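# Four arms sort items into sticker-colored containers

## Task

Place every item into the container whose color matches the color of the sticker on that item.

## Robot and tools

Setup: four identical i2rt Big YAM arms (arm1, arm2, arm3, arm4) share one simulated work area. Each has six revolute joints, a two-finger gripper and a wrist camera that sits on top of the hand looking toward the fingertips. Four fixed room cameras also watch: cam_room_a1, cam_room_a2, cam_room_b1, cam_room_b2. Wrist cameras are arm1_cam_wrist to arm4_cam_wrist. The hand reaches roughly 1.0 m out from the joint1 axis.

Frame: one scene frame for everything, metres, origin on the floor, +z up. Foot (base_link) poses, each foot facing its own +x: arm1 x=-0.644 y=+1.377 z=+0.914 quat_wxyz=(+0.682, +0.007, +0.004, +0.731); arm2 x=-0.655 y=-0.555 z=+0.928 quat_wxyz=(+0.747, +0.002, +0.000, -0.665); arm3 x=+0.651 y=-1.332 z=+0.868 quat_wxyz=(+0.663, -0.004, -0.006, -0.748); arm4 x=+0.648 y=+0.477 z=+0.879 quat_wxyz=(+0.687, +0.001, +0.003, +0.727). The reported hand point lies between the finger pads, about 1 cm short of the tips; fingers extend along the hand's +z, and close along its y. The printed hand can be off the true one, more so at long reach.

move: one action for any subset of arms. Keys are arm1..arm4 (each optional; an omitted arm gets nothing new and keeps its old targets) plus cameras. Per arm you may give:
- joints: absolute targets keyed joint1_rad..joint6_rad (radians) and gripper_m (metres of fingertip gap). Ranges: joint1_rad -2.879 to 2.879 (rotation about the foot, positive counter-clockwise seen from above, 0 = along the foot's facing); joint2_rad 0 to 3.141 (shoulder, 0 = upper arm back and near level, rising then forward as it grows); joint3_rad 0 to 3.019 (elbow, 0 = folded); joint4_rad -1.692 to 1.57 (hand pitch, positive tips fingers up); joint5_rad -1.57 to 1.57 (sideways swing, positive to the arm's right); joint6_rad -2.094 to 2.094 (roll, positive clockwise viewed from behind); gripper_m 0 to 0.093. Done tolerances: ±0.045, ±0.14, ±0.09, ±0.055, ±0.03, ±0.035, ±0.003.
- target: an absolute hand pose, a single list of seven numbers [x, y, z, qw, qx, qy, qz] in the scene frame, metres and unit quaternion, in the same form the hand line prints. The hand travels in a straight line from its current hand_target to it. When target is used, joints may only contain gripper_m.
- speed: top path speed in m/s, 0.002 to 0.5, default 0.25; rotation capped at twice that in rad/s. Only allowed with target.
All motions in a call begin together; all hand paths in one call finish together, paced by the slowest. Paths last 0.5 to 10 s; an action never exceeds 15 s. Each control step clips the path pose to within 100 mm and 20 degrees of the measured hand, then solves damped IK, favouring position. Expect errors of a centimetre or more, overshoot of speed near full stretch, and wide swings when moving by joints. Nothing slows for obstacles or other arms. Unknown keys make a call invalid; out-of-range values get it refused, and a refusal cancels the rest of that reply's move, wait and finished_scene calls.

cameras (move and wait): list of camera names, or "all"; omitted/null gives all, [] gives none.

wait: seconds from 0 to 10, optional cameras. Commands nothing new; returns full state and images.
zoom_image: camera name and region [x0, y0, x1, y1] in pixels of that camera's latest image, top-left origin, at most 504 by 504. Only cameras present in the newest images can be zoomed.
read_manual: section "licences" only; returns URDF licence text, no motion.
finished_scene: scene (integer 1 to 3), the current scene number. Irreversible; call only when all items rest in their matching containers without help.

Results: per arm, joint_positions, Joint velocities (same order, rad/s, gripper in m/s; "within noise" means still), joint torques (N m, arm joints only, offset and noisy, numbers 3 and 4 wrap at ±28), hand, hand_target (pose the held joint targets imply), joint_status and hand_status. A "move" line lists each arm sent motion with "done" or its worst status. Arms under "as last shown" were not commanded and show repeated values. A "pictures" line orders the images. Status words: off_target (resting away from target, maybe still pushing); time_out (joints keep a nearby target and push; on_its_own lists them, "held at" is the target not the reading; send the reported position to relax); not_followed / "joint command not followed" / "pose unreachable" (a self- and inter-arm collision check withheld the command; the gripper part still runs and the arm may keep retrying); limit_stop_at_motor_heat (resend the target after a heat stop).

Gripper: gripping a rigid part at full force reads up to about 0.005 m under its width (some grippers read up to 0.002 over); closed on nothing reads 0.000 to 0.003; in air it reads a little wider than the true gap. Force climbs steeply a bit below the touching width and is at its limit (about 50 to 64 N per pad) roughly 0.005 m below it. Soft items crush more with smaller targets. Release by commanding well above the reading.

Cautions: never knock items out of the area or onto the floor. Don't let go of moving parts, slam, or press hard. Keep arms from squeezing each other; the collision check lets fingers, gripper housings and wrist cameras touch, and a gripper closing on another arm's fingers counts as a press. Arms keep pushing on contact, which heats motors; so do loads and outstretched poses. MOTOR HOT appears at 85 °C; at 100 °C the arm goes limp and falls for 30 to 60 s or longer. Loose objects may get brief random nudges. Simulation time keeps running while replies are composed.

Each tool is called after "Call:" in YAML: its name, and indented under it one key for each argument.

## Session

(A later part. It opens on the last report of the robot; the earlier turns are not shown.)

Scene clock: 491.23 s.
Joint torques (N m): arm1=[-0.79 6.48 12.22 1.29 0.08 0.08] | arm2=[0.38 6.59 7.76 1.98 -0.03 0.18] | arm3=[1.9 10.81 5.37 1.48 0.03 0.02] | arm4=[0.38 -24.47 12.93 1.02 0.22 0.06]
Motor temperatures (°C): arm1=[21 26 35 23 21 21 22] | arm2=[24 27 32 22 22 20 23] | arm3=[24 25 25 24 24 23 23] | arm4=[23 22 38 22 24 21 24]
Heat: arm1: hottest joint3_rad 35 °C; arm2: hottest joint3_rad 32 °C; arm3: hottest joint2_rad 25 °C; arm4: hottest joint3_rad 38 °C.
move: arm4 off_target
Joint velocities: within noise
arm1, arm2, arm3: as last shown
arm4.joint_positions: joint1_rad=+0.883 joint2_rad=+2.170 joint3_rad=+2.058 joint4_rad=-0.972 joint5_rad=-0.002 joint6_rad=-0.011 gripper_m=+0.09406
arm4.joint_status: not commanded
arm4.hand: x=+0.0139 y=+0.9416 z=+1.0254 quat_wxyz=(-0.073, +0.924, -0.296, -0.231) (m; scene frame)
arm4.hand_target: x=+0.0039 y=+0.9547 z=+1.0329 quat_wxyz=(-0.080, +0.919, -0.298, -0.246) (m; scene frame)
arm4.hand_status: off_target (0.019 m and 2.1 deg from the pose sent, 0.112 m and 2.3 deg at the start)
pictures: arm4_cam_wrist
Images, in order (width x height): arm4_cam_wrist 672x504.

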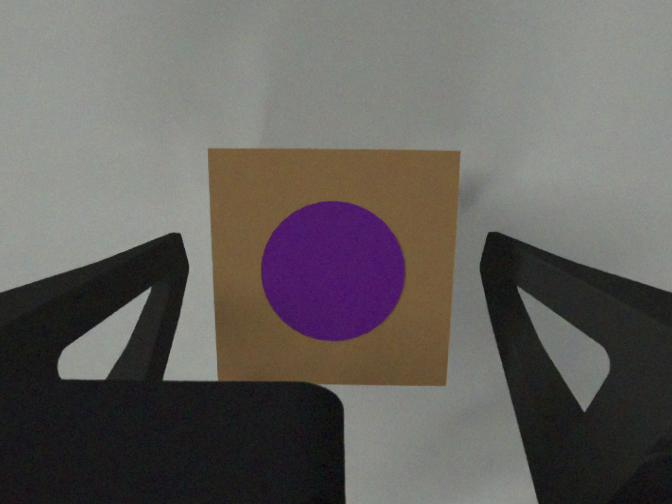

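Call:
move:
  arm4: {"joints": {"gripper_m": 0.048}}
  cameras: []

Call:
move:
  arm4: {"target": [0.03, 0.936, 1.095, 0.0800, -0.9187, 0.2985, 0.2461], "speed": 0.2}
  cameras: ["arm4_cam_wrist"]

Call:
move:
  arm4: {"target": [0.377, 0.666, 1.10, 0.0800, -0.9187, 0.2985, 0.2461], "speed": 0.3}
  cameras: ["arm4_cam_wrist"]

Call:
move:
  arm4: {"joints": {"joint1_rad": -1.118}}
  cameras: ["arm4_cam_wrist", "cam_room_a2"]

Scene clock: 506.90 s.
Joint torques (N m): arm1=[-1.2 6.95 12.18 1.51 0.03 0.06] | arm2=[0.44 6.71 7.71 1.96 -0.03 0.18] | arm3=[2.02 10.7 5.41 1.44 0.03 0.02] | arm4=[0.44 -24.06 13 1.01 0.16 0.06]
Motor temperatures (°C): arm1=[21 26 36 23 21 21 22] | arm2=[24 27 31 22 22 20 23] | arm3=[24 25 25 24 24 23 23] | arm4=[23 23 38 22 24 21 24]
Heat: arm1: hottest joint3_rad 36 °C; arm2: hottest joint3_rad 31 °C; arm3: hottest joint2_rad 25 °C; arm4: hottest joint3_rad 38 °C.
move: arm4 off_target
Joint velocities: within noise
arm1, arm2, arm3: as last shown
arm4.joint_positions: joint1_rad=+0.883 joint2_rad=+2.170 joint3_rad=+2.058 joint4_rad=-0.972 joint5_rad=-0.002 joint6_rad=-0.011 gripper_m=+0.05327
arm4.joint_status: gripper_m off_target (ended at +0.05330, target +0.04800)
arm4.hand: x=+0.0139 y=+0.9417 z=+1.0254 quat_wxyz=(-0.073, +0.924, -0.296, -0.231) (m; scene frame)
arm4.hand_target: x=+0.0039 y=+0.9547 z=+1.0329 quat_wxyz=(-0.080, +0.919, -0.298, -0.246) (m; scene frame)
arm4.hand_status: not commanded
pictures: none
No camera images: "cameras" was empty.

Scene clock: 508.13 s.
Joint torques (N m): arm1=[-1.44 6.36 12.19 1.47 0.07 0.05] | arm2=[0.38 6.71 7.72 1.98 -0.02 0.17] | arm3=[2.08 10.75 5.38 1.47 0.01 0.02] | arm4=[0.5 -25.58 10.52 0.51 0.16 0.05]
Motor temperatures (°C): arm1=[21 26 36 23 21 21 22] | arm2=[24 27 31 22 22 20 23] | arm3=[24 25 25 24 24 23 23] | arm4=[23 24 38 22 24 21 25]
Heat: arm1: hottest joint3_rad 36 °C; arm2: hottest joint3_rad 31 °C; arm3: hottest joint2_rad 25 °C; arm4: hottest joint3_rad 38 °C.
move: arm4 done
Joint velocities: within noise
arm1, arm2, arm3: as last shown
arm4.joint_positions: joint1_rad=+0.883 joint2_rad=+2.079 joint3_rad=+2.058 joint4_rad=-1.037 joint5_rad=-0.002 joint6_rad=-0.011 gripper_m=+0.05327
arm4.joint_status: not commanded
arm4.hand: x=+0.0288 y=+0.9312 z=+1.0866 quat_wxyz=(-0.077, +0.921, -0.295, -0.243) (m; scene frame)
arm4.hand_target: x=+0.0300 y=+0.9358 z=+1.0950 quat_wxyz=(-0.080, +0.919, -0.298, -0.246) (m; scene frame)
arm4.hand_status: done (0.010 m and 0.7 deg from the pose sent, 0.071 m and 2.0 deg at the start)
pictures: arm4_cam_wrist
Images, in order (width x height): arm4_cam_wrist 672x504.

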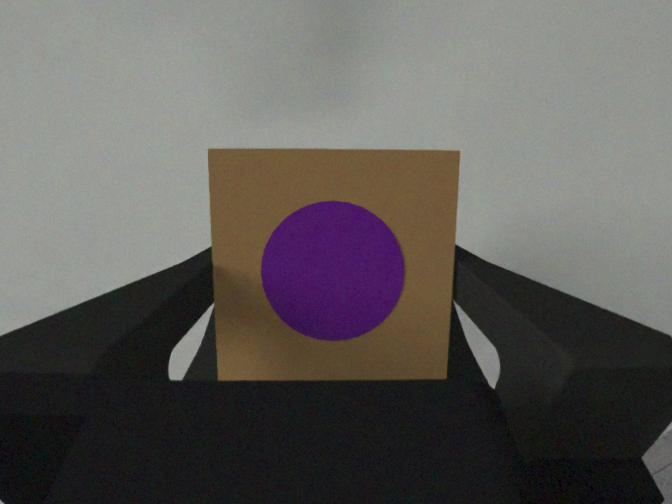

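Scene clock: 510.20 s.
Joint torques (N m): arm1=[-1.08 6.48 12.03 1.14 0.1 0.07] | arm2=[0.44 6.65 7.73 1.96 -0.03 0.18] | arm3=[1.9 10.87 5.38 1.5 0.02 0.02] | arm4=[1.44 -3.9 9.39 0.43 0.22 0.17]
Motor temperatures (°C): arm1=[21 26 36 23 21 21 22] | arm2=[24 27 31 22 22 20 23] | arm3=[24 25 25 24 24 23 23] | arm4=[23 24 38 22 24 21 25]
Heat: arm1: hottest joint3_rad 36 °C; arm2: hottest joint3_rad 31 °C; arm3: hottest joint2_rad 25 °C; arm4: hottest joint3_rad 38 °C.
move: arm4 done
Joint velocities: within noise
arm1, arm2, arm3: as last shown
arm4.joint_positions: joint1_rad=+0.914 joint2_rad=+0.854 joint3_rad=+0.785 joint4_rad=-0.964 joint5_rad=+0.020 joint6_rad=+0.015 gripper_m=+0.05327
arm4.joint_status: not commanded
arm4.hand: x=+0.3779 y=+0.6683 z=+1.1025 quat_wxyz=(-0.083, +0.918, -0.295, -0.253) (m; scene frame)
arm4.hand_target: x=+0.3770 y=+0.6660 z=+1.1001 quat_wxyz=(-0.080, +0.919, -0.298, -0.246) (m; scene frame)
arm4.hand_status: done (0.004 m and 1.0 deg from the pose sent, 0.438 m and 0.7 deg at the start)
pictures: arm4_cam_wrist
Images, in order (width x height): arm4_cam_wrist 672x504.

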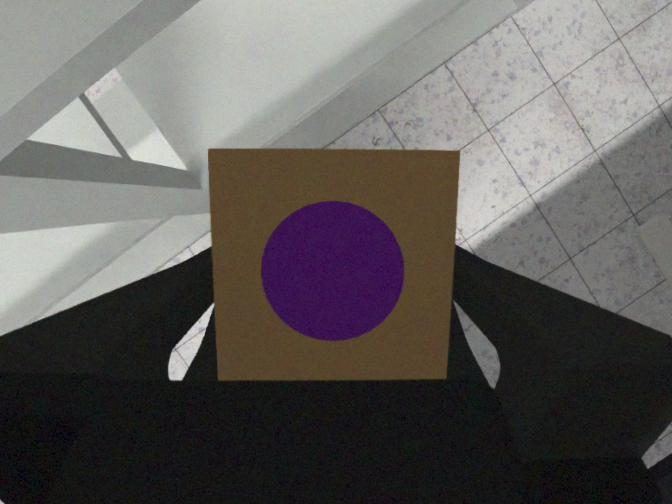

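Scene clock: 512.20 s.
Joint torques (N m): arm1=[-1.38 6.12 12.21 1.25 0.07 0.1] | arm2=[0.44 6.65 7.75 2 -0.03 0.18] | arm3=[2.08 10.81 5.38 1.46 0.02 0.02] | arm4=[0.73 -4.13 9.43 0.53 0 0.17]
Motor temperatures (°C): arm1=[21 26 36 23 21 21 22] | arm2=[24 27 31 22 22 20 23] | arm3=[24 25 25 24 24 23 23] | arm4=[23 24 38 22 24 21 25]
Heat: arm1: hottest joint3_rad 36 °C; arm2: hottest joint3_rad 31 °C; arm3: hottest joint2_rad 25 °C; arm4: hottest joint3_rad 38 °C.
move: arm4 done
Joint velocities: within noise
arm1, arm2, arm3: as last shown
arm4.joint_positions: joint1_rad=-1.116 joint2_rad=+0.855 joint3_rad=+0.785 joint4_rad=-0.964 joint5_rad=+0.025 joint6_rad=+0.018 gripper_m=+0.05326
arm4.joint_status: all done
arm4.hand: x=+0.9401 y=+0.6358 z=+1.0999 quat_wxyz=(-0.256, +0.232, -0.937, -0.056) (m; scene frame)
arm4.hand_target: x=+0.9396 y=+0.6353 z=+1.0975 quat_wxyz=(-0.249, +0.227, -0.940, -0.057) (m; scene frame)
arm4.hand_status: not commanded
pictures: arm4_cam_wrist, cam_room_a2
Images, in order (width x height): arm4_cam_wrist 672x504, cam_room_a2 672x504.

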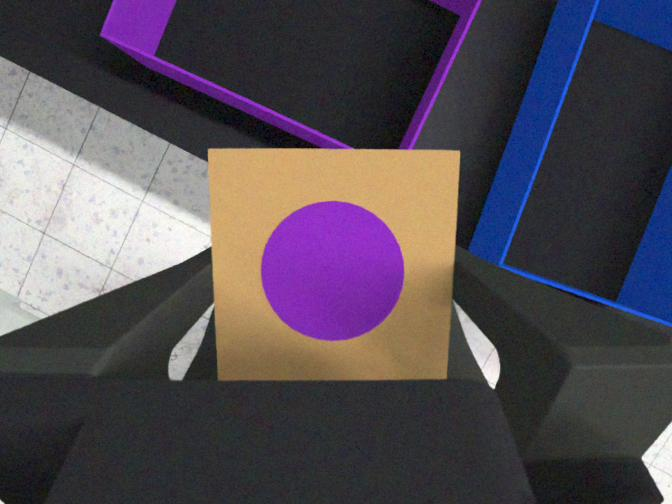

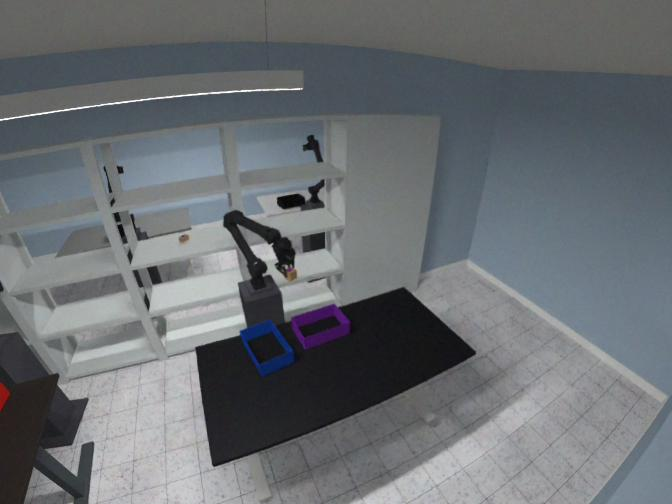

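Call:
move:
  arm4: {"target": [1.120, 0.775, 0.872, 0.2730, -0.2643, 0.9217, 0.0783], "speed": 0.3}
  cameras: ["arm4_cam_wrist", "cam_room_a2"]

Call:
zoom_image:
  camera: "cam_room_a2"
  region: [220, 240, 380, 380]

Scene clock: 533.33 s.
Joint torques (N m): arm1=[-0.85 6.48 12.31 1.37 0.07 0.05] | arm2=[0.38 6.71 7.72 1.98 -0.03 0.18] | arm3=[1.96 10.87 5.37 1.47 0.02 0.02] | arm4=[1.2 -15.27 8.91 1.47 -0.04 -0.07]
Motor temperatures (°C): arm1=[21 25 36 23 21 21 22] | arm2=[24 26 31 22 22 20 23] | arm3=[24 25 25 24 24 23 23] | arm4=[23 23 36 22 24 21 26]
Heat: arm1: hottest joint3_rad 36 °C; arm2: hottest joint3_rad 31 °C; arm3: hottest joint2_rad 25 °C; arm4: hottest joint3_rad 36 °C.
move: arm4 off_target
Joint velocities: within noise
arm1, arm2, arm3: as last shown
arm4.joint_positions: joint1_rad=-1.071 joint2_rad=+1.774 joint3_rad=+0.902 joint4_rad=-0.166 joint5_rad=+0.006 joint6_rad=+0.016 gripper_m=+0.05327
arm4.joint_status: not commanded
arm4.hand: x=+1.1033 y=+0.7586 z=+0.8594 quat_wxyz=(-0.251, +0.257, -0.931, -0.071) (m; scene frame)
arm4.hand_target: x=+1.1190 y=+0.7745 z=+0.8726 quat_wxyz=(-0.273, +0.264, -0.922, -0.078) (m; scene frame)
arm4.hand_status: off_target (0.027 m and 3.0 deg from the pose sent, 0.322 m and 5.1 deg at the start)
pictures: arm4_cam_wrist, cam_room_a2
Images, in order (width x height): arm4_cam_wrist 672x504, cam_room_a2 672x504.

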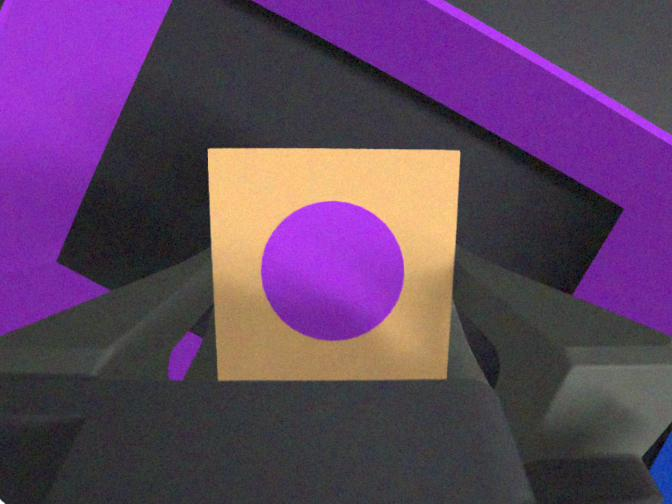

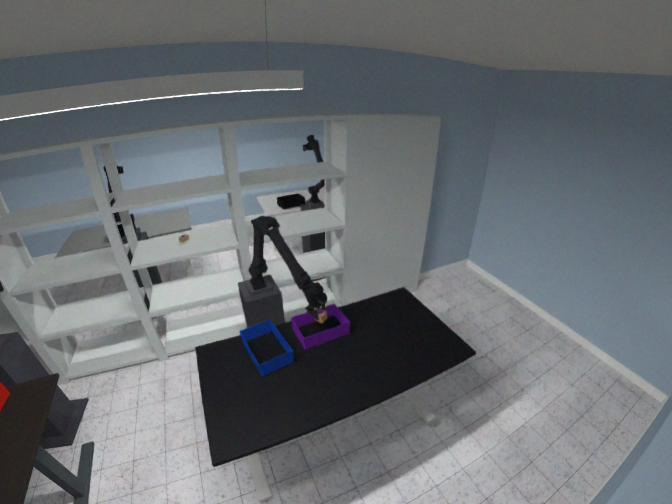

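Scaled by 3.150.

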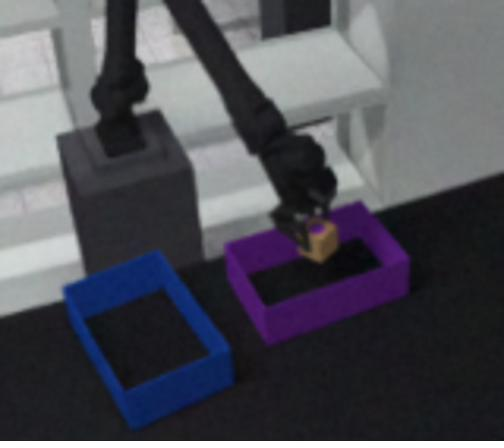

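Call:
move:
  arm4: {"target": [1.120, 0.775, 0.80, 0.2730, -0.2643, 0.9217, 0.0783], "speed": 0.2}
  cameras: ["arm4_cam_wrist"]

Call:
move:
  arm4: {"target": [1.120, 0.775, 0.78, 0.2730, -0.2643, 0.9217, 0.0783], "speed": 0.1}
  cameras: ["arm4_cam_wrist", "cam_room_a2"]

Call:
zoom_image:
  camera: "cam_room_a2"
  region: [260, 280, 380, 370]

Scene clock: 543.90 s.
Joint torques (N m): arm1=[-1.14 6.71 12.27 1.26 0.05 0.09] | arm2=[0.44 6.71 7.73 1.96 -0.03 0.18] | arm3=[1.96 10.81 5.39 1.46 0.02 0.02] | arm4=[1.55 -17.14 6.57 1.47 -0.05 -0.05]
Motor temperatures (°C): arm1=[21 25 36 23 21 21 22] | arm2=[23 26 30 22 22 20 23] | arm3=[24 25 25 24 24 23 23] | arm4=[23 23 35 22 24 21 26]
Heat: arm1: hottest joint3_rad 36 °C; arm2: hottest joint3_rad 30 °C; arm3: hottest joint2_rad 25 °C; arm4: hottest joint3_rad 35 °C.
move: arm4 off_target
Joint velocities: within noise
arm1, arm2, arm3: as last shown
arm4.joint_positions: joint1_rad=-1.071 joint2_rad=+1.947 joint3_rad=+0.902 joint4_rad=+0.020 joint5_rad=+0.006 joint6_rad=+0.016 gripper_m=+0.05327
arm4.joint_status: not commanded
arm4.hand: x=+1.1096 y=+0.7625 z=+0.7928 quat_wxyz=(-0.256, +0.257, -0.929, -0.072) (m; scene frame)
arm4.hand_target: x=+1.1196 y=+0.7748 z=+0.8003 quat_wxyz=(-0.273, +0.264, -0.922, -0.078) (m; scene frame)
arm4.hand_status: off_target (0.018 m and 2.4 deg from the pose sent, 0.064 m and 3.0 deg at the start)
pictures: arm4_cam_wrist
Images, in order (width x height): arm4_cam_wrist 672x504.

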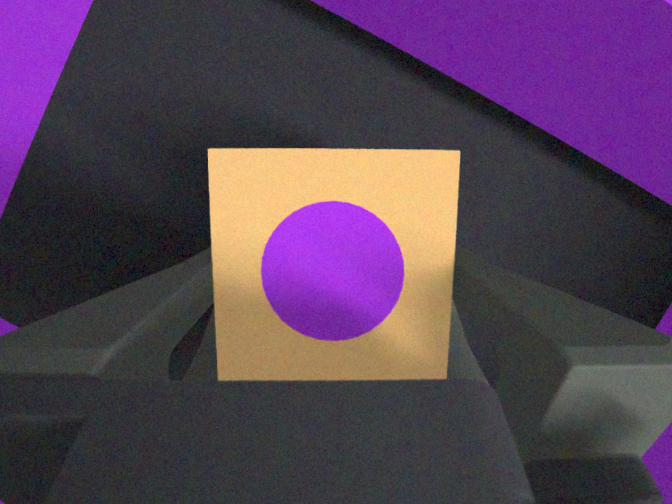

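Scene clock: 544.87 s.
Joint torques (N m): arm1=[-1.03 6.59 12.23 1.33 0.05 0.04] | arm2=[0.5 6.59 7.75 1.98 -0.03 0.17] | arm3=[2.02 10.75 5.41 1.51 0.03 0.01] | arm4=[1.26 -15.74 6.37 1.47 -0.02 -0.05]
Motor temperatures (°C): arm1=[21 25 36 23 21 21 22] | arm2=[23 26 30 22 22 20 23] | arm3=[24 25 25 24 24 23 23] | arm4=[23 23 35 22 24 21 26]
Heat: arm1: hottest joint3_rad 36 °C; arm2: hottest joint3_rad 30 °C; arm3: hottest joint2_rad 25 °C; arm4: hottest joint3_rad 35 °C.
move: arm4 off_target
Joint velocities: within noise
arm1.joint_positions: joint1_rad=+1.493 joint2_rad=+0.521 joint3_rad=+1.361 joint4_rad=-1.288 joint5_rad=-0.006 joint6_rad=+0.001 gripper_m=+0.09202
arm1.joint_status: not commanded
arm1.hand: x=-0.8389 y=+1.3770 z=+1.4728 quat_wxyz=(-0.001, +0.842, -0.002, -0.539) (m; scene frame)
arm1.hand_target: x=-0.8353 y=+1.3757 z=+1.4877 quat_wxyz=(+0.002, +0.838, -0.001, -0.546) (m; scene frame)
arm1.hand_status: not commanded
arm2.joint_positions: joint1_rad=-1.683 joint2_rad=+0.378 joint3_rad=+1.425 joint4_rad=-1.385 joint5_rad=+0.002 joint6_rad=-0.010 gripper_m=+0.09200
arm2.joint_status: not commanded
arm2.hand: x=-0.7739 y=-0.5570 z=+1.5106 quat_wxyz=(+0.003, -0.816, -0.007, +0.578) (m; scene frame)
arm2.hand_target: x=-0.7777 y=-0.5566 z=+1.5070 quat_wxyz=(+0.002, -0.823, -0.001, +0.567) (m; scene frame)
arm2.hand_status: not commanded
arm3.joint_positions: joint1_rad=+1.681 joint2_rad=+0.266 joint3_rad=+1.523 joint4_rad=-1.645 joint5_rad=+0.000 joint6_rad=-0.007 gripper_m=+0.09402
arm3.joint_status: not commanded
arm3.hand: x=+0.6705 y=-1.3245 z=+1.4332 quat_wxyz=(-0.558, +0.003, -0.830, +0.011) (m; scene frame)
arm3.hand_target: x=+0.6714 y=-1.3243 z=+1.4362 quat_wxyz=(-0.556, +0.003, -0.831, +0.006) (m; scene frame)
arm3.hand_status: not commanded
arm4.joint_positions: joint1_rad=-1.071 joint2_rad=+1.982 joint3_rad=+0.902 joint4_rad=+0.069 joint5_rad=+0.006 joint6_rad=+0.016 gripper_m=+0.05327
arm4.joint_status: not commanded
arm4.hand: x=+1.1118 y=+0.7638 z=+0.7810 quat_wxyz=(-0.263, +0.256, -0.927, -0.074) (m; scene frame)
arm4.hand_target: x=+1.1196 y=+0.7748 z=+0.7802 quat_wxyz=(-0.273, +0.264, -0.922, -0.078) (m; scene frame)
arm4.hand_status: off_target (0.014 m and 1.7 deg from the pose sent, 0.021 m and 2.4 deg at the start)
pictures: arm4_cam_wrist, cam_room_a2
Images, in order (width x height): arm4_cam_wrist 672x504, cam_room_a2 672x504.

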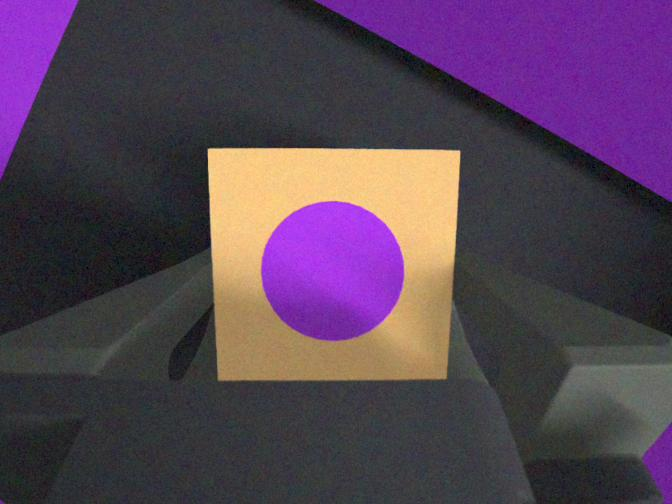

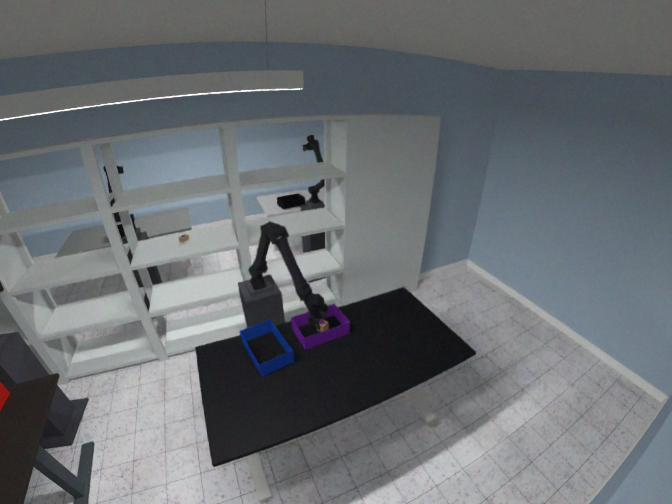

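Scaled by 4.200.

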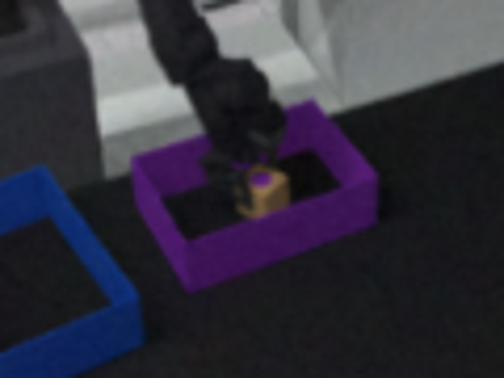

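Call:
move:
  arm4: {"target": [1.120, 0.775, 0.768, 0.2730, -0.2643, 0.9217, 0.0783], "speed": 0.1}
  cameras: []

Call:
move:
  arm4: {"target": [1.120, 0.775, 0.758, 0.2730, -0.2643, 0.9217, 0.0783], "speed": 0.1}
  cameras: ["arm4_cam_wrist"]

Scene clock: 549.27 s.
Joint torques (N m): arm1=[-1.38 6.36 12.15 1.29 0.07 0.08] | arm2=[0.44 6.65 7.72 2 -0.02 0.17] | arm3=[1.96 10.75 5.39 1.43 0.02 0.01] | arm4=[1.44 -15.27 6.34 1.54 -0.01 -0.08]
Motor temperatures (°C): arm1=[21 25 37 23 21 21 22] | arm2=[23 26 30 22 22 20 23] | arm3=[24 25 25 24 24 23 23] | arm4=[23 24 34 22 24 21 26]
Heat: arm1: hottest joint3_rad 37 °C; arm2: hottest joint3_rad 30 °C; arm3: hottest joint2_rad 25 °C; arm4: hottest joint3_rad 34 °C.
move: arm4 off_target
Joint velocities: within noise
arm1, arm2, arm3: as last shown
arm4.joint_positions: joint1_rad=-1.071 joint2_rad=+2.011 joint3_rad=+0.902 joint4_rad=+0.097 joint5_rad=+0.006 joint6_rad=+0.016 gripper_m=+0.05327
arm4.joint_status: not commanded
arm4.hand: x=+1.1111 y=+0.7634 z=+0.7695 quat_wxyz=(-0.263, +0.256, -0.927, -0.074) (m; scene frame)
arm4.hand_target: x=+1.1195 y=+0.7747 z=+0.7682 quat_wxyz=(-0.273, +0.264, -0.922, -0.078) (m; scene frame)
arm4.hand_status: off_target (0.015 m and 1.7 deg from the pose sent, 0.019 m and 1.7 deg at the start)
pictures: none
No camera images: "cameras" was empty.

Scene clock: 550.23 s.
Joint torques (N m): arm1=[-1.44 6.36 12.12 1.28 0.11 0.04] | arm2=[0.32 6.65 7.76 1.99 -0.03 0.17] | arm3=[2.02 10.81 5.39 1.51 0.02 0.03] | arm4=[1.32 -15.79 6.43 1.5 -0.04 -0.07]
Motor temperatures (°C): arm1=[21 25 37 23 21 21 22] | arm2=[23 26 30 22 22 20 23] | arm3=[24 25 25 24 24 23 23] | arm4=[23 24 34 22 24 21 26]
Heat: arm1: hottest joint3_rad 37 °C; arm2: hottest joint3_rad 30 °C; arm3: hottest joint2_rad 25 °C; arm4: hottest joint3_rad 34 °C.
move: arm4 off_target
Joint velocities: within noise
arm1, arm2, arm3: as last shown
arm4.joint_positions: joint1_rad=-1.071 joint2_rad=+2.036 joint3_rad=+0.902 joint4_rad=+0.120 joint5_rad=+0.006 joint6_rad=+0.016 gripper_m=+0.05327
arm4.joint_status: not commanded
arm4.hand: x=+1.1100 y=+0.7627 z=+0.7593 quat_wxyz=(-0.262, +0.256, -0.928, -0.074) (m; scene frame)
arm4.hand_target: x=+1.1194 y=+0.7747 z=+0.7584 quat_wxyz=(-0.273, +0.264, -0.922, -0.078) (m; scene frame)
arm4.hand_status: off_target (0.016 m and 1.8 deg from the pose sent, 0.019 m and 1.7 deg at the start)
pictures: arm4_cam_wrist
Images, in order (width x height): arm4_cam_wrist 672x504.

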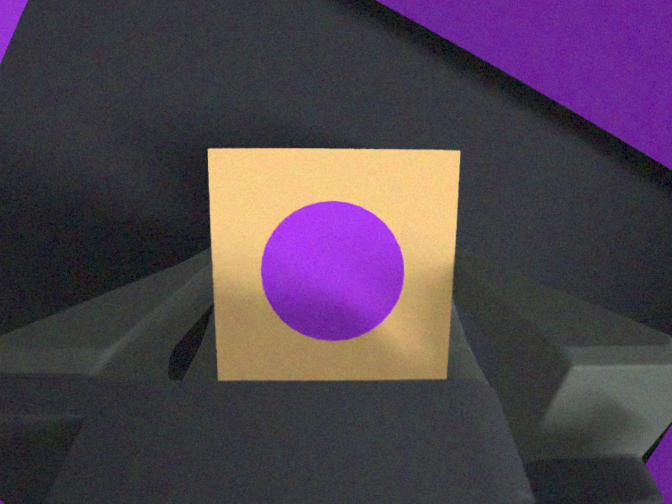

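Call:
move:
  arm4: {"target": [1.120, 0.775, 0.748, 0.2730, -0.2643, 0.9217, 0.0783], "speed": 0.1}
  cameras: []

Call:
move:
  arm4: {"target": [1.120, 0.775, 0.739, 0.2730, -0.2643, 0.9217, 0.0783], "speed": 0.1}
  cameras: []

Call:
move:
  arm4: {"target": [1.120, 0.775, 0.730, 0.2730, -0.2643, 0.9217, 0.0783], "speed": 0.1}
  cameras: ["arm4_cam_wrist", "cam_room_a2"]

Call:
zoom_image:
  camera: "cam_room_a2"
  region: [260, 280, 380, 370]

Scene clock: 557.77 s.
Joint torques (N m): arm1=[-1.14 6.77 12.21 1.25 0.05 0.08] | arm2=[0.44 6.71 7.69 1.99 -0.03 0.18] | arm3=[2.02 10.87 5.37 1.47 0.02 0.03] | arm4=[0.97 -15.21 6.31 1.47 -0.04 -0.04]
Motor temperatures (°C): arm1=[21 25 37 23 21 21 22] | arm2=[23 26 30 22 22 20 23] | arm3=[24 25 25 24 24 23 23] | arm4=[23 24 33 22 24 21 26]
Heat: arm1: hottest joint3_rad 37 °C; arm2: hottest joint3_rad 30 °C; arm3: hottest joint2_rad 25 °C; arm4: hottest joint3_rad 33 °C.
move: arm4 off_target
Joint velocities: within noise
arm1, arm2, arm3: as last shown
arm4.joint_positions: joint1_rad=-1.071 joint2_rad=+2.056 joint3_rad=+0.906 joint4_rad=+0.145 joint5_rad=+0.006 joint6_rad=+0.016 gripper_m=+0.05327
arm4.joint_status: not commanded
arm4.hand: x=+1.1119 y=+0.7639 z=+0.7534 quat_wxyz=(-0.266, +0.256, -0.926, -0.075) (m; scene frame)
arm4.hand_target: x=+1.1194 y=+0.7747 z=+0.7483 quat_wxyz=(-0.273, +0.264, -0.922, -0.078) (m; scene frame)
arm4.hand_status: off_target (0.015 m and 1.4 deg from the pose sent, 0.019 m and 1.8 deg at the start)
pictures: none
No camera images: "cameras" was empty.

Scene clock: 558.73 s.
Joint torques (N m): arm1=[-1.03 6.18 12.25 1.18 0.06 0.09] | arm2=[0.38 6.65 7.69 1.99 -0.03 0.17] | arm3=[2.02 10.93 5.38 1.48 0.02 0.01] | arm4=[1.26 -14.21 5.85 1.43 -0.03 -0.05]
Motor temperatures (°C): arm1=[21 25 37 23 21 21 22] | arm2=[23 26 30 22 22 20 23] | arm3=[24 25 25 24 24 23 23] | arm4=[23 24 33 22 24 21 26]
Heat: arm1: hottest joint3_rad 37 °C; arm2: hottest joint3_rad 30 °C; arm3: hottest joint2_rad 25 °C; arm4: hottest joint3_rad 33 °C.
move: arm4 off_target
Joint velocities: within noise
arm1, arm2, arm3: as last shown
arm4.joint_positions: joint1_rad=-1.071 joint2_rad=+2.066 joint3_rad=+0.915 joint4_rad=+0.169 joint5_rad=+0.006 joint6_rad=+0.016 gripper_m=+0.05327
arm4.joint_status: not commanded
arm4.hand: x=+1.1184 y=+0.7679 z=+0.7537 quat_wxyz=(-0.276, +0.255, -0.923, -0.078) (m; scene frame)
arm4.hand_target: x=+1.1194 y=+0.7746 z=+0.7394 quat_wxyz=(-0.273, +0.264, -0.922, -0.078) (m; scene frame)
arm4.hand_status: off_target (0.016 m and 1.2 deg from the pose sent, 0.020 m and 1.4 deg at the start)
pictures: none
No camera images: "cameras" was empty.

Scene clock: 559.70 s.
Joint torques (N m): arm1=[-1.49 6.83 12.19 1.57 0.04 0.04] | arm2=[0.38 6.65 7.72 2 -0.03 0.17] | arm3=[1.9 10.81 5.44 1.47 0.02 0.02] | arm4=[1.73 -13.68 5.49 1.26 -0.04 -0.1]
Motor temperatures (°C): arm1=[21 25 37 23 21 21 22] | arm2=[23 26 30 22 22 20 23] | arm3=[24 25 25 24 24 23 23] | arm4=[23 24 33 22 24 21 26]
Heat: arm1: hottest joint3_rad 37 °C; arm2: hottest joint3_rad 30 °C; arm3: hottest joint2_rad 25 °C; arm4: hottest joint3_rad 33 °C.
move: arm4 off_target
Joint velocities: within noise
arm1, arm2, arm3: as last shown
arm4.joint_positions: joint1_rad=-1.071 joint2_rad=+2.077 joint3_rad=+0.923 joint4_rad=+0.193 joint5_rad=+0.006 joint6_rad=+0.015 gripper_m=+0.05327
arm4.joint_status: not commanded
arm4.hand: x=+1.1241 y=+0.7714 z=+0.7539 quat_wxyz=(-0.286, +0.254, -0.920, -0.081) (m; scene frame)
arm4.hand_target: x=+1.1188 y=+0.7741 z=+0.7308 quat_wxyz=(-0.273, +0.264, -0.922, -0.078) (m; scene frame)
arm4.hand_status: off_target (0.024 m and 2.0 deg from the pose sent, 0.025 m and 1.2 deg at the start)
pictures: arm4_cam_wrist, cam_room_a2
Images, in order (width x height): arm4_cam_wrist 672x504, cam_room_a2 672x504.

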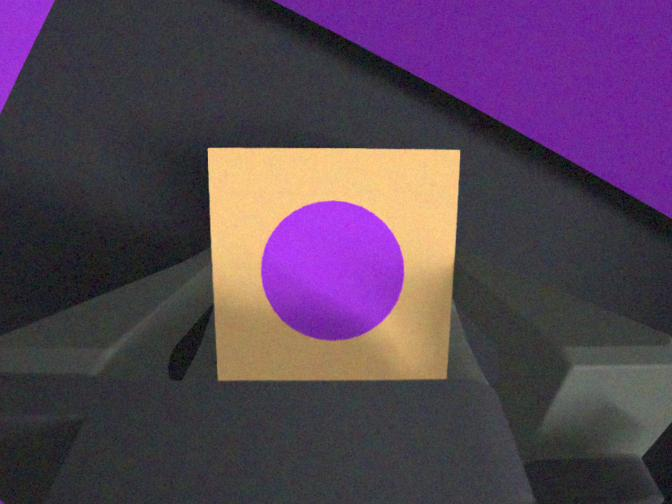

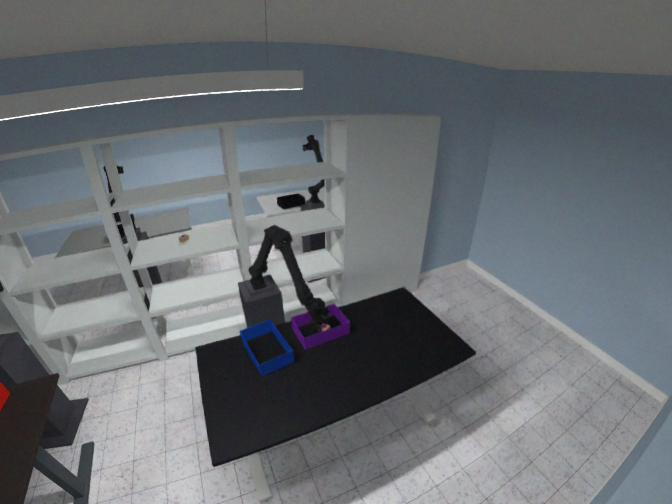

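Scaled by 4.200.

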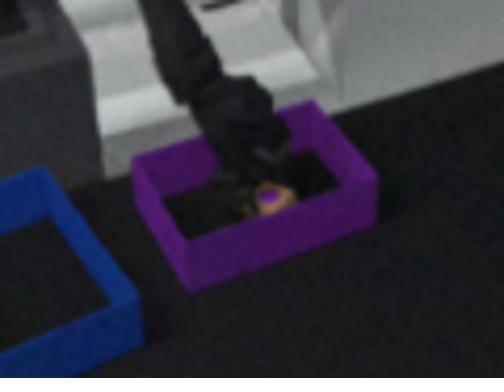

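Call:
move:
  arm4: {"target": [1.122, 0.775, 0.753, 0.2730, -0.2643, 0.9217, 0.0783], "speed": 0.1}
  cameras: []

Call:
move:
  arm4: {"joints": {"gripper_m": 0.092}}
  cameras: ["arm4_cam_wrist"]

Call:
move:
  arm4: {"target": [1.05, 0.73, 0.93, 0.2730, -0.2643, 0.9217, 0.0783], "speed": 0.3}
  cameras: ["arm4_cam_wrist"]

Scene clock: 565.73 s.
Joint torques (N m): arm1=[-1.67 6.77 12.29 1.29 0.11 0.08] | arm2=[0.5 6.59 7.73 1.98 -0.03 0.18] | arm3=[2.02 10.81 5.41 1.47 0.02 0.01] | arm4=[1.08 -18.14 5.12 0.2 -0.07 -0.09]
Motor temperatures (°C): arm1=[21 25 37 23 21 21 22] | arm2=[23 26 30 22 22 20 23] | arm3=[24 25 25 24 24 23 23] | arm4=[23 24 32 22 24 21 26]
Heat: arm1: hottest joint3_rad 37 °C; arm2: hottest joint3_rad 30 °C; arm3: hottest joint2_rad 25 °C; arm4: hottest joint3_rad 32 °C.
move: arm4 done
Joint velocities: within noise
arm1, arm2, arm3: as last shown
arm4.joint_positions: joint1_rad=-1.071 joint2_rad=+2.073 joint3_rad=+0.928 joint4_rad=+0.168 joint5_rad=+0.006 joint6_rad=+0.014 gripper_m=+0.05327
arm4.joint_status: not commanded
arm4.hand: x=+1.1228 y=+0.7706 z=+0.7537 quat_wxyz=(-0.279, +0.255, -0.922, -0.079) (m; scene frame)
arm4.hand_target: x=+1.1220 y=+0.7749 z=+0.7530 quat_wxyz=(-0.273, +0.264, -0.922, -0.078) (m; scene frame)
arm4.hand_status: done (0.004 m and 1.2 deg from the pose sent, 0.004 m and 2.0 deg at the start)
pictures: none
No camera images: "cameras" was empty.

Scene clock: 566.30 s.
Joint torques (N m): arm1=[-1.61 6.77 12.22 1.35 0.06 0.09] | arm2=[0.44 6.59 7.72 2 -0.03 0.18] | arm3=[1.96 10.81 5.39 1.48 0.02 0.02] | arm4=[0.85 -18.14 5.04 0.53 -0.04 -0.1]
Motor temperatures (°C): arm1=[21 25 37 23 21 21 22] | arm2=[23 26 30 22 22 20 23] | arm3=[24 25 25 24 24 23 23] | arm4=[23 24 32 22 24 21 26]
Heat: arm1: hottest joint3_rad 37 °C; arm2: hottest joint3_rad 30 °C; arm3: hottest joint2_rad 25 °C; arm4: hottest joint3_rad 32 °C.
move: arm4 done
Joint velocities: within noise
arm1, arm2, arm3: as last shown
arm4.joint_positions: joint1_rad=-1.071 joint2_rad=+2.073 joint3_rad=+0.928 joint4_rad=+0.159 joint5_rad=+0.005 joint6_rad=+0.014 gripper_m=+0.09191
arm4.joint_status: all done
arm4.hand: x=+1.1211 y=+0.7698 z=+0.7525 quat_wxyz=(-0.275, +0.256, -0.924, -0.078) (m; scene frame)
arm4.hand_target: x=+1.1219 y=+0.7749 z=+0.7530 quat_wxyz=(-0.273, +0.264, -0.922, -0.078) (m; scene frame)
arm4.hand_status: not commanded
pictures: arm4_cam_wrist
Images, in order (width x height): arm4_cam_wrist 672x504.

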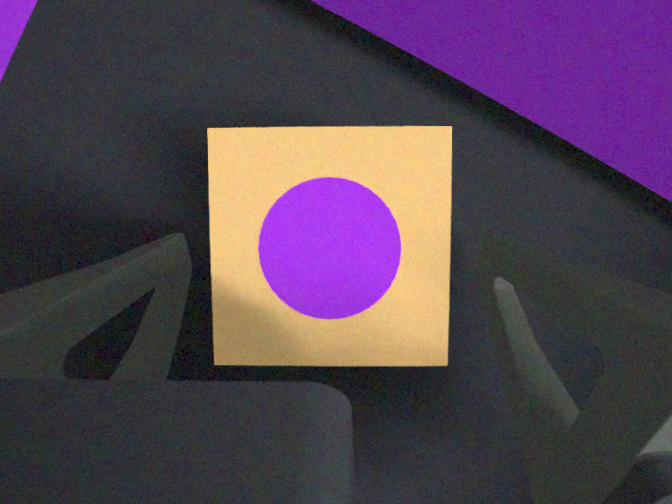

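Scene clock: 567.67 s.
Joint torques (N m): arm1=[-0.32 6.95 12.11 1.17 0.04 0.06] | arm2=[0.32 6.77 7.75 1.99 -0.03 0.18] | arm3=[2.08 10.81 5.38 1.5 0.03 0.01] | arm4=[1.32 -10.7 6.9 0.58 -0.03 -0.07]
Motor temperatures (°C): arm1=[21 25 37 23 21 21 22] | arm2=[23 26 30 22 22 20 23] | arm3=[24 25 25 24 24 23 23] | arm4=[23 24 32 22 24 21 26]
Heat: arm1: hottest joint3_rad 37 °C; arm2: hottest joint3_rad 30 °C; arm3: hottest joint2_rad 25 °C; arm4: hottest joint3_rad 32 °C.
move: arm4 off_target
Joint velocities: within noise
arm1.joint_positions: joint1_rad=+1.493 joint2_rad=+0.521 joint3_rad=+1.361 joint4_rad=-1.288 joint5_rad=-0.006 joint6_rad=+0.001 gripper_m=+0.09202
arm1.joint_status: not commanded
arm1.hand: x=-0.8389 y=+1.3770 z=+1.4728 quat_wxyz=(-0.001, +0.842, -0.002, -0.539) (m; scene frame)
arm1.hand_target: x=-0.8353 y=+1.3757 z=+1.4877 quat_wxyz=(+0.002, +0.838, -0.001, -0.546) (m; scene frame)
arm1.hand_status: not commanded
arm2.joint_positions: joint1_rad=-1.683 joint2_rad=+0.378 joint3_rad=+1.425 joint4_rad=-1.385 joint5_rad=+0.002 joint6_rad=-0.010 gripper_m=+0.09200
arm2.joint_status: not commanded
arm2.hand: x=-0.7739 y=-0.5570 z=+1.5106 quat_wxyz=(+0.003, -0.816, -0.007, +0.578) (m; scene frame)
arm2.hand_target: x=-0.7777 y=-0.5566 z=+1.5070 quat_wxyz=(+0.002, -0.823, -0.001, +0.567) (m; scene frame)
arm2.hand_status: not commanded
arm3.joint_positions: joint1_rad=+1.681 joint2_rad=+0.266 joint3_rad=+1.523 joint4_rad=-1.645 joint5_rad=+0.000 joint6_rad=-0.007 gripper_m=+0.09402
arm3.joint_status: not commanded
arm3.hand: x=+0.6705 y=-1.3245 z=+1.4332 quat_wxyz=(-0.558, +0.003, -0.830, +0.011) (m; scene frame)
arm3.hand_target: x=+0.6714 y=-1.3243 z=+1.4362 quat_wxyz=(-0.556, +0.003, -0.831, +0.006) (m; scene frame)
arm3.hand_status: not commanded
arm4.joint_positions: joint1_rad=-1.071 joint2_rad=+1.466 joint3_rad=+0.754 joint4_rad=-0.248 joint5_rad=+0.005 joint6_rad=+0.014 gripper_m=+0.09191
arm4.joint_status: not commanded
arm4.hand: x=+1.0564 y=+0.7297 z=+0.9392 quat_wxyz=(-0.286, +0.255, -0.920, -0.081) (m; scene frame)
arm4.hand_target: x=+1.0499 y=+0.7298 z=+0.9302 quat_wxyz=(-0.273, +0.264, -0.922, -0.078) (m; scene frame)
arm4.hand_status: off_target (0.011 m and 1.9 deg from the pose sent, 0.195 m and 1.0 deg at the start)
pictures: arm4_cam_wrist
Images, in order (width x height): arm4_cam_wrist 672x504.

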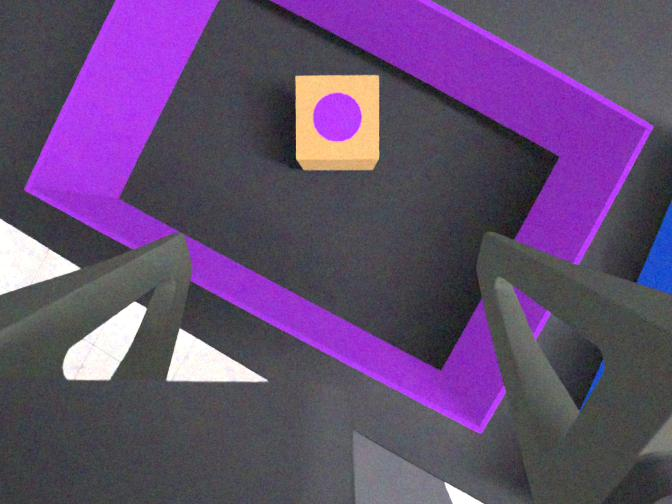

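Call:
move:
  arm4: {"joints": {"joint1_rad": 2.097, "joint2_rad": 0.87, "joint3_rad": 0.73, "joint4_rad": -0.91, "joint5_rad": 0, "joint6_rad": 0}}
  cameras: []

Call:
move:
  arm4: {"target": [-0.024, 0.044, 1.112, -0.0969, -0.8956, -0.3618, 0.2400], "speed": 0.35}
  cameras: ["arm4_cam_wrist"]

Scene clock: 587.03 s.
Joint torques (N m): arm1=[-0.91 6.71 12.23 1.48 0.07 0.07] | arm2=[0.38 6.65 7.75 2 -0.03 0.17] | arm3=[1.96 10.93 5.41 1.54 0.03 0.02] | arm4=[0.79 -4.25 9.42 0.44 0.13 -0.07]
Motor temperatures (°C): arm1=[21 25 37 23 21 21 22] | arm2=[23 26 30 22 22 20 23] | arm3=[24 25 25 24 24 23 23] | arm4=[22 24 32 22 24 21 25]
Heat: arm1: hottest joint3_rad 37 °C; arm2: hottest joint3_rad 30 °C; arm3: hottest joint2_rad 25 °C; arm4: hottest joint3_rad 32 °C.
move: arm4 done
Joint velocities: within noise
arm1, arm2, arm3: as last shown
arm4.joint_positions: joint1_rad=+2.095 joint2_rad=+0.872 joint3_rad=+0.727 joint4_rad=-0.899 joint5_rad=-0.001 joint6_rad=+0.012 gripper_m=+0.09196
arm4.joint_status: all done
arm4.hand: x=+0.3711 y=+0.2963 z=+1.0774 quat_wxyz=(+0.078, +0.926, +0.271, -0.251) (m; scene frame)
arm4.hand_target: x=+0.3729 y=+0.2968 z=+1.0783 quat_wxyz=(+0.075, +0.925, +0.277, -0.249) (m; scene frame)
arm4.hand_status: not commanded
pictures: none
No camera images: "cameras" was empty.

Scene clock: 589.40 s.
Joint torques (N m): arm1=[-0.79 6.01 12.22 1.35 0.06 0.1] | arm2=[0.38 6.71 7.73 2 -0.03 0.17] | arm3=[1.9 10.93 5.38 1.46 0.02 0.02] | arm4=[0.21 -24.18 13.05 0.49 -0.11 -0.1]
Motor temperatures (°C): arm1=[21 25 37 23 21 21 22] | arm2=[23 26 30 22 22 20 23] | arm3=[24 25 25 24 24 23 23] | arm4=[22 24 33 22 24 21 25]
Heat: arm1: hottest joint3_rad 37 °C; arm2: hottest joint3_rad 30 °C; arm3: hottest joint2_rad 25 °C; arm4: hottest joint3_rad 33 °C.
move: arm4 off_target
Joint velocities: within noise
arm1, arm2, arm3: as last shown
arm4.joint_positions: joint1_rad=+2.073 joint2_rad=+2.177 joint3_rad=+2.277 joint4_rad=-1.174 joint5_rad=-0.104 joint6_rad=-0.175 gripper_m=+0.09196
arm4.joint_status: not commanded
arm4.hand: x=-0.0118 y=+0.0444 z=+1.1090 quat_wxyz=(+0.097, +0.898, +0.359, -0.234) (m; scene frame)
arm4.hand_target: x=-0.0234 y=+0.0445 z=+1.1120 quat_wxyz=(+0.097, +0.895, +0.362, -0.241) (m; scene frame)
arm4.hand_status: off_target (0.013 m and 0.8 deg from the pose sent, 0.470 m and 11.3 deg at the start)
pictures: arm4_cam_wrist
Images, in order (width x height): arm4_cam_wrist 672x504.

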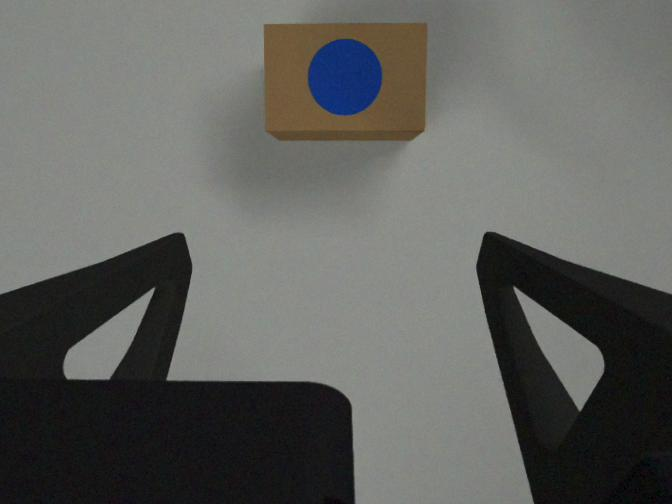

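Call:
move:
  arm4: {"target": [-0.0746, 0.001, 1.025, -0.0969, -0.8956, -0.3618, 0.2400], "speed": 0.15}
  cameras: ["arm4_cam_wrist"]

Scene clock: 605.23 s.
Joint torques (N m): arm1=[-1.79 6.59 12.23 1.4 0.06 0.11] | arm2=[0.44 6.71 7.71 1.98 -0.03 0.17] | arm3=[2.14 10.87 5.41 1.44 0.01 0.02] | arm4=[1.32 -26.64 12.82 0.49 0.07 0.03]
Motor temperatures (°C): arm1=[21 25 37 23 21 21 22] | arm2=[23 26 30 22 22 20 23] | arm3=[24 25 25 24 24 23 23] | arm4=[22 26 34 22 24 21 25]
Heat: arm1: hottest joint3_rad 37 °C; arm2: hottest joint3_rad 30 °C; arm3: hottest joint2_rad 25 °C; arm4: hottest joint3_rad 34 °C.
move: arm4 done
Joint velocities: within noise
arm1, arm2, arm3: as last shown
arm4.joint_positions: joint1_rad=+2.073 joint2_rad=+2.472 joint3_rad=+2.601 joint4_rad=-1.192 joint5_rad=-0.103 joint6_rad=-0.175 gripper_m=+0.09196
arm4.joint_status: not commanded
arm4.hand: x=-0.0704 y=+0.0079 z=+1.0316 quat_wxyz=(+0.098, +0.897, +0.359, -0.240) (m; scene frame)
arm4.hand_target: x=-0.0740 y=+0.0014 z=+1.0250 quat_wxyz=(+0.097, +0.895, +0.362, -0.241) (m; scene frame)
arm4.hand_status: done (0.010 m and 0.4 deg from the pose sent, 0.113 m and 0.8 deg at the start)
pictures: arm4_cam_wrist
Images, in order (width x height): arm4_cam_wrist 672x504.

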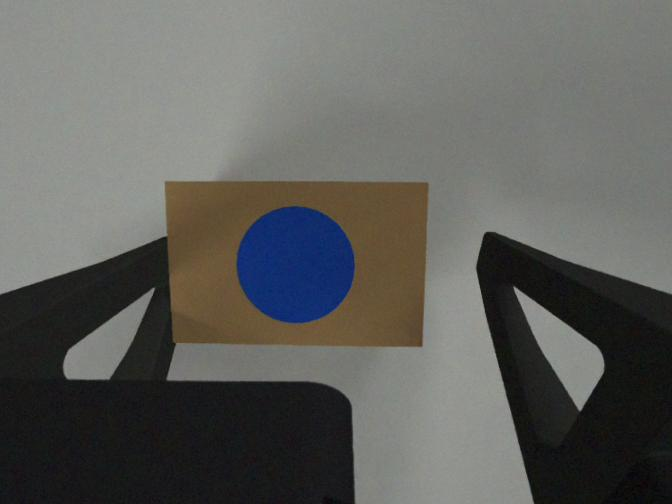

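Call:
move:
  arm4: {"target": [-0.0667, -0.0063, 1.018, -0.0969, -0.8956, -0.3618, 0.2400], "speed": 0.1}
  cameras: ["arm4_cam_wrist"]

Call:
move:
  arm4: {"joints": {"gripper_m": 0.060}}
  cameras: ["arm4_cam_wrist"]

Scene clock: 616.03 s.
Joint torques (N m): arm1=[-1.26 7 12.18 1.28 0.05 0.06] | arm2=[0.32 6.71 7.72 2 -0.03 0.17] | arm3=[1.9 10.81 5.35 1.48 0.02 0.03] | arm4=[1.61 -28.57 8.81 1.35 0.16 0.12]
Motor temperatures (°C): arm1=[21 25 37 23 21 21 22] | arm2=[23 26 30 22 22 20 23] | arm3=[24 25 25 23 24 23 23] | arm4=[22 28 35 22 24 21 25]
Heat: arm1: hottest joint3_rad 37 °C; arm2: hottest joint3_rad 30 °C; arm3: hottest joint2_rad 25 °C; arm4: hottest joint3_rad 35 °C.
move: arm4 off_target
Joint velocities: within noise
arm1, arm2, arm3: as last shown
arm4.joint_positions: joint1_rad=+2.083 joint2_rad=+2.472 joint3_rad=+2.601 joint4_rad=-1.185 joint5_rad=-0.098 joint6_rad=-0.175 gripper_m=+0.09196
arm4.joint_status: not commanded
arm4.hand: x=-0.0676 y=+0.0006 z=+1.0325 quat_wxyz=(+0.097, +0.894, +0.363, -0.243) (m; scene frame)
arm4.hand_target: x=-0.0664 y=-0.0060 z=+1.0182 quat_wxyz=(+0.097, +0.896, +0.362, -0.240) (m; scene frame)
arm4.hand_status: off_target (0.016 m and 0.4 deg from the pose sent, 0.020 m and 0.4 deg at the start)
pictures: arm4_cam_wrist
Images, in order (width x height): arm4_cam_wrist 672x504.

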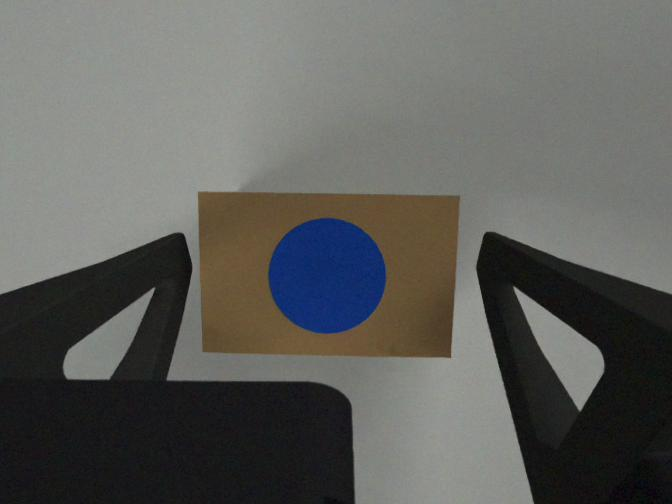

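Scene clock: 616.57 s.
Joint torques (N m): arm1=[-1.73 6.48 12.33 1.47 0.09 0.08] | arm2=[0.32 6.53 7.75 1.96 -0.03 0.17] | arm3=[1.85 10.87 5.38 1.44 0.03 0.02] | arm4=[1.32 -28.22 8.88 1.33 0.14 0.11]
Motor temperatures (°C): arm1=[21 25 37 23 21 21 22] | arm2=[23 26 30 22 22 20 23] | arm3=[24 25 25 23 24 23 23] | arm4=[22 28 35 22 24 21 25]
Heat: arm1: hottest joint3_rad 37 °C; arm2: hottest joint3_rad 30 °C; arm3: hottest joint2_rad 25 °C; arm4: hottest joint3_rad 35 °C.
move: arm4 off_target
Joint velocities: within noise
arm1, arm2, arm3: as last shown
arm4.joint_positions: joint1_rad=+2.083 joint2_rad=+2.472 joint3_rad=+2.601 joint4_rad=-1.184 joint5_rad=-0.098 joint6_rad=-0.175 gripper_m=+0.06911
arm4.joint_status: gripper_m off_target (ended at +0.06914, target +0.06000)
arm4.hand: x=-0.0677 y=+0.0006 z=+1.0325 quat_wxyz=(+0.097, +0.894, +0.363, -0.243) (m; scene frame)
arm4.hand_target: x=-0.0664 y=-0.0060 z=+1.0182 quat_wxyz=(+0.097, +0.896, +0.362, -0.240) (m; scene frame)
arm4.hand_status: not commanded
pictures: arm4_cam_wrist
Images, in order (width x height): arm4_cam_wrist 672x504.

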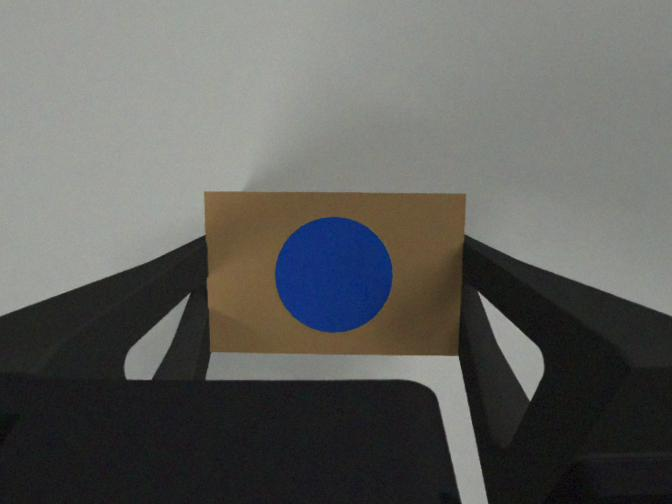

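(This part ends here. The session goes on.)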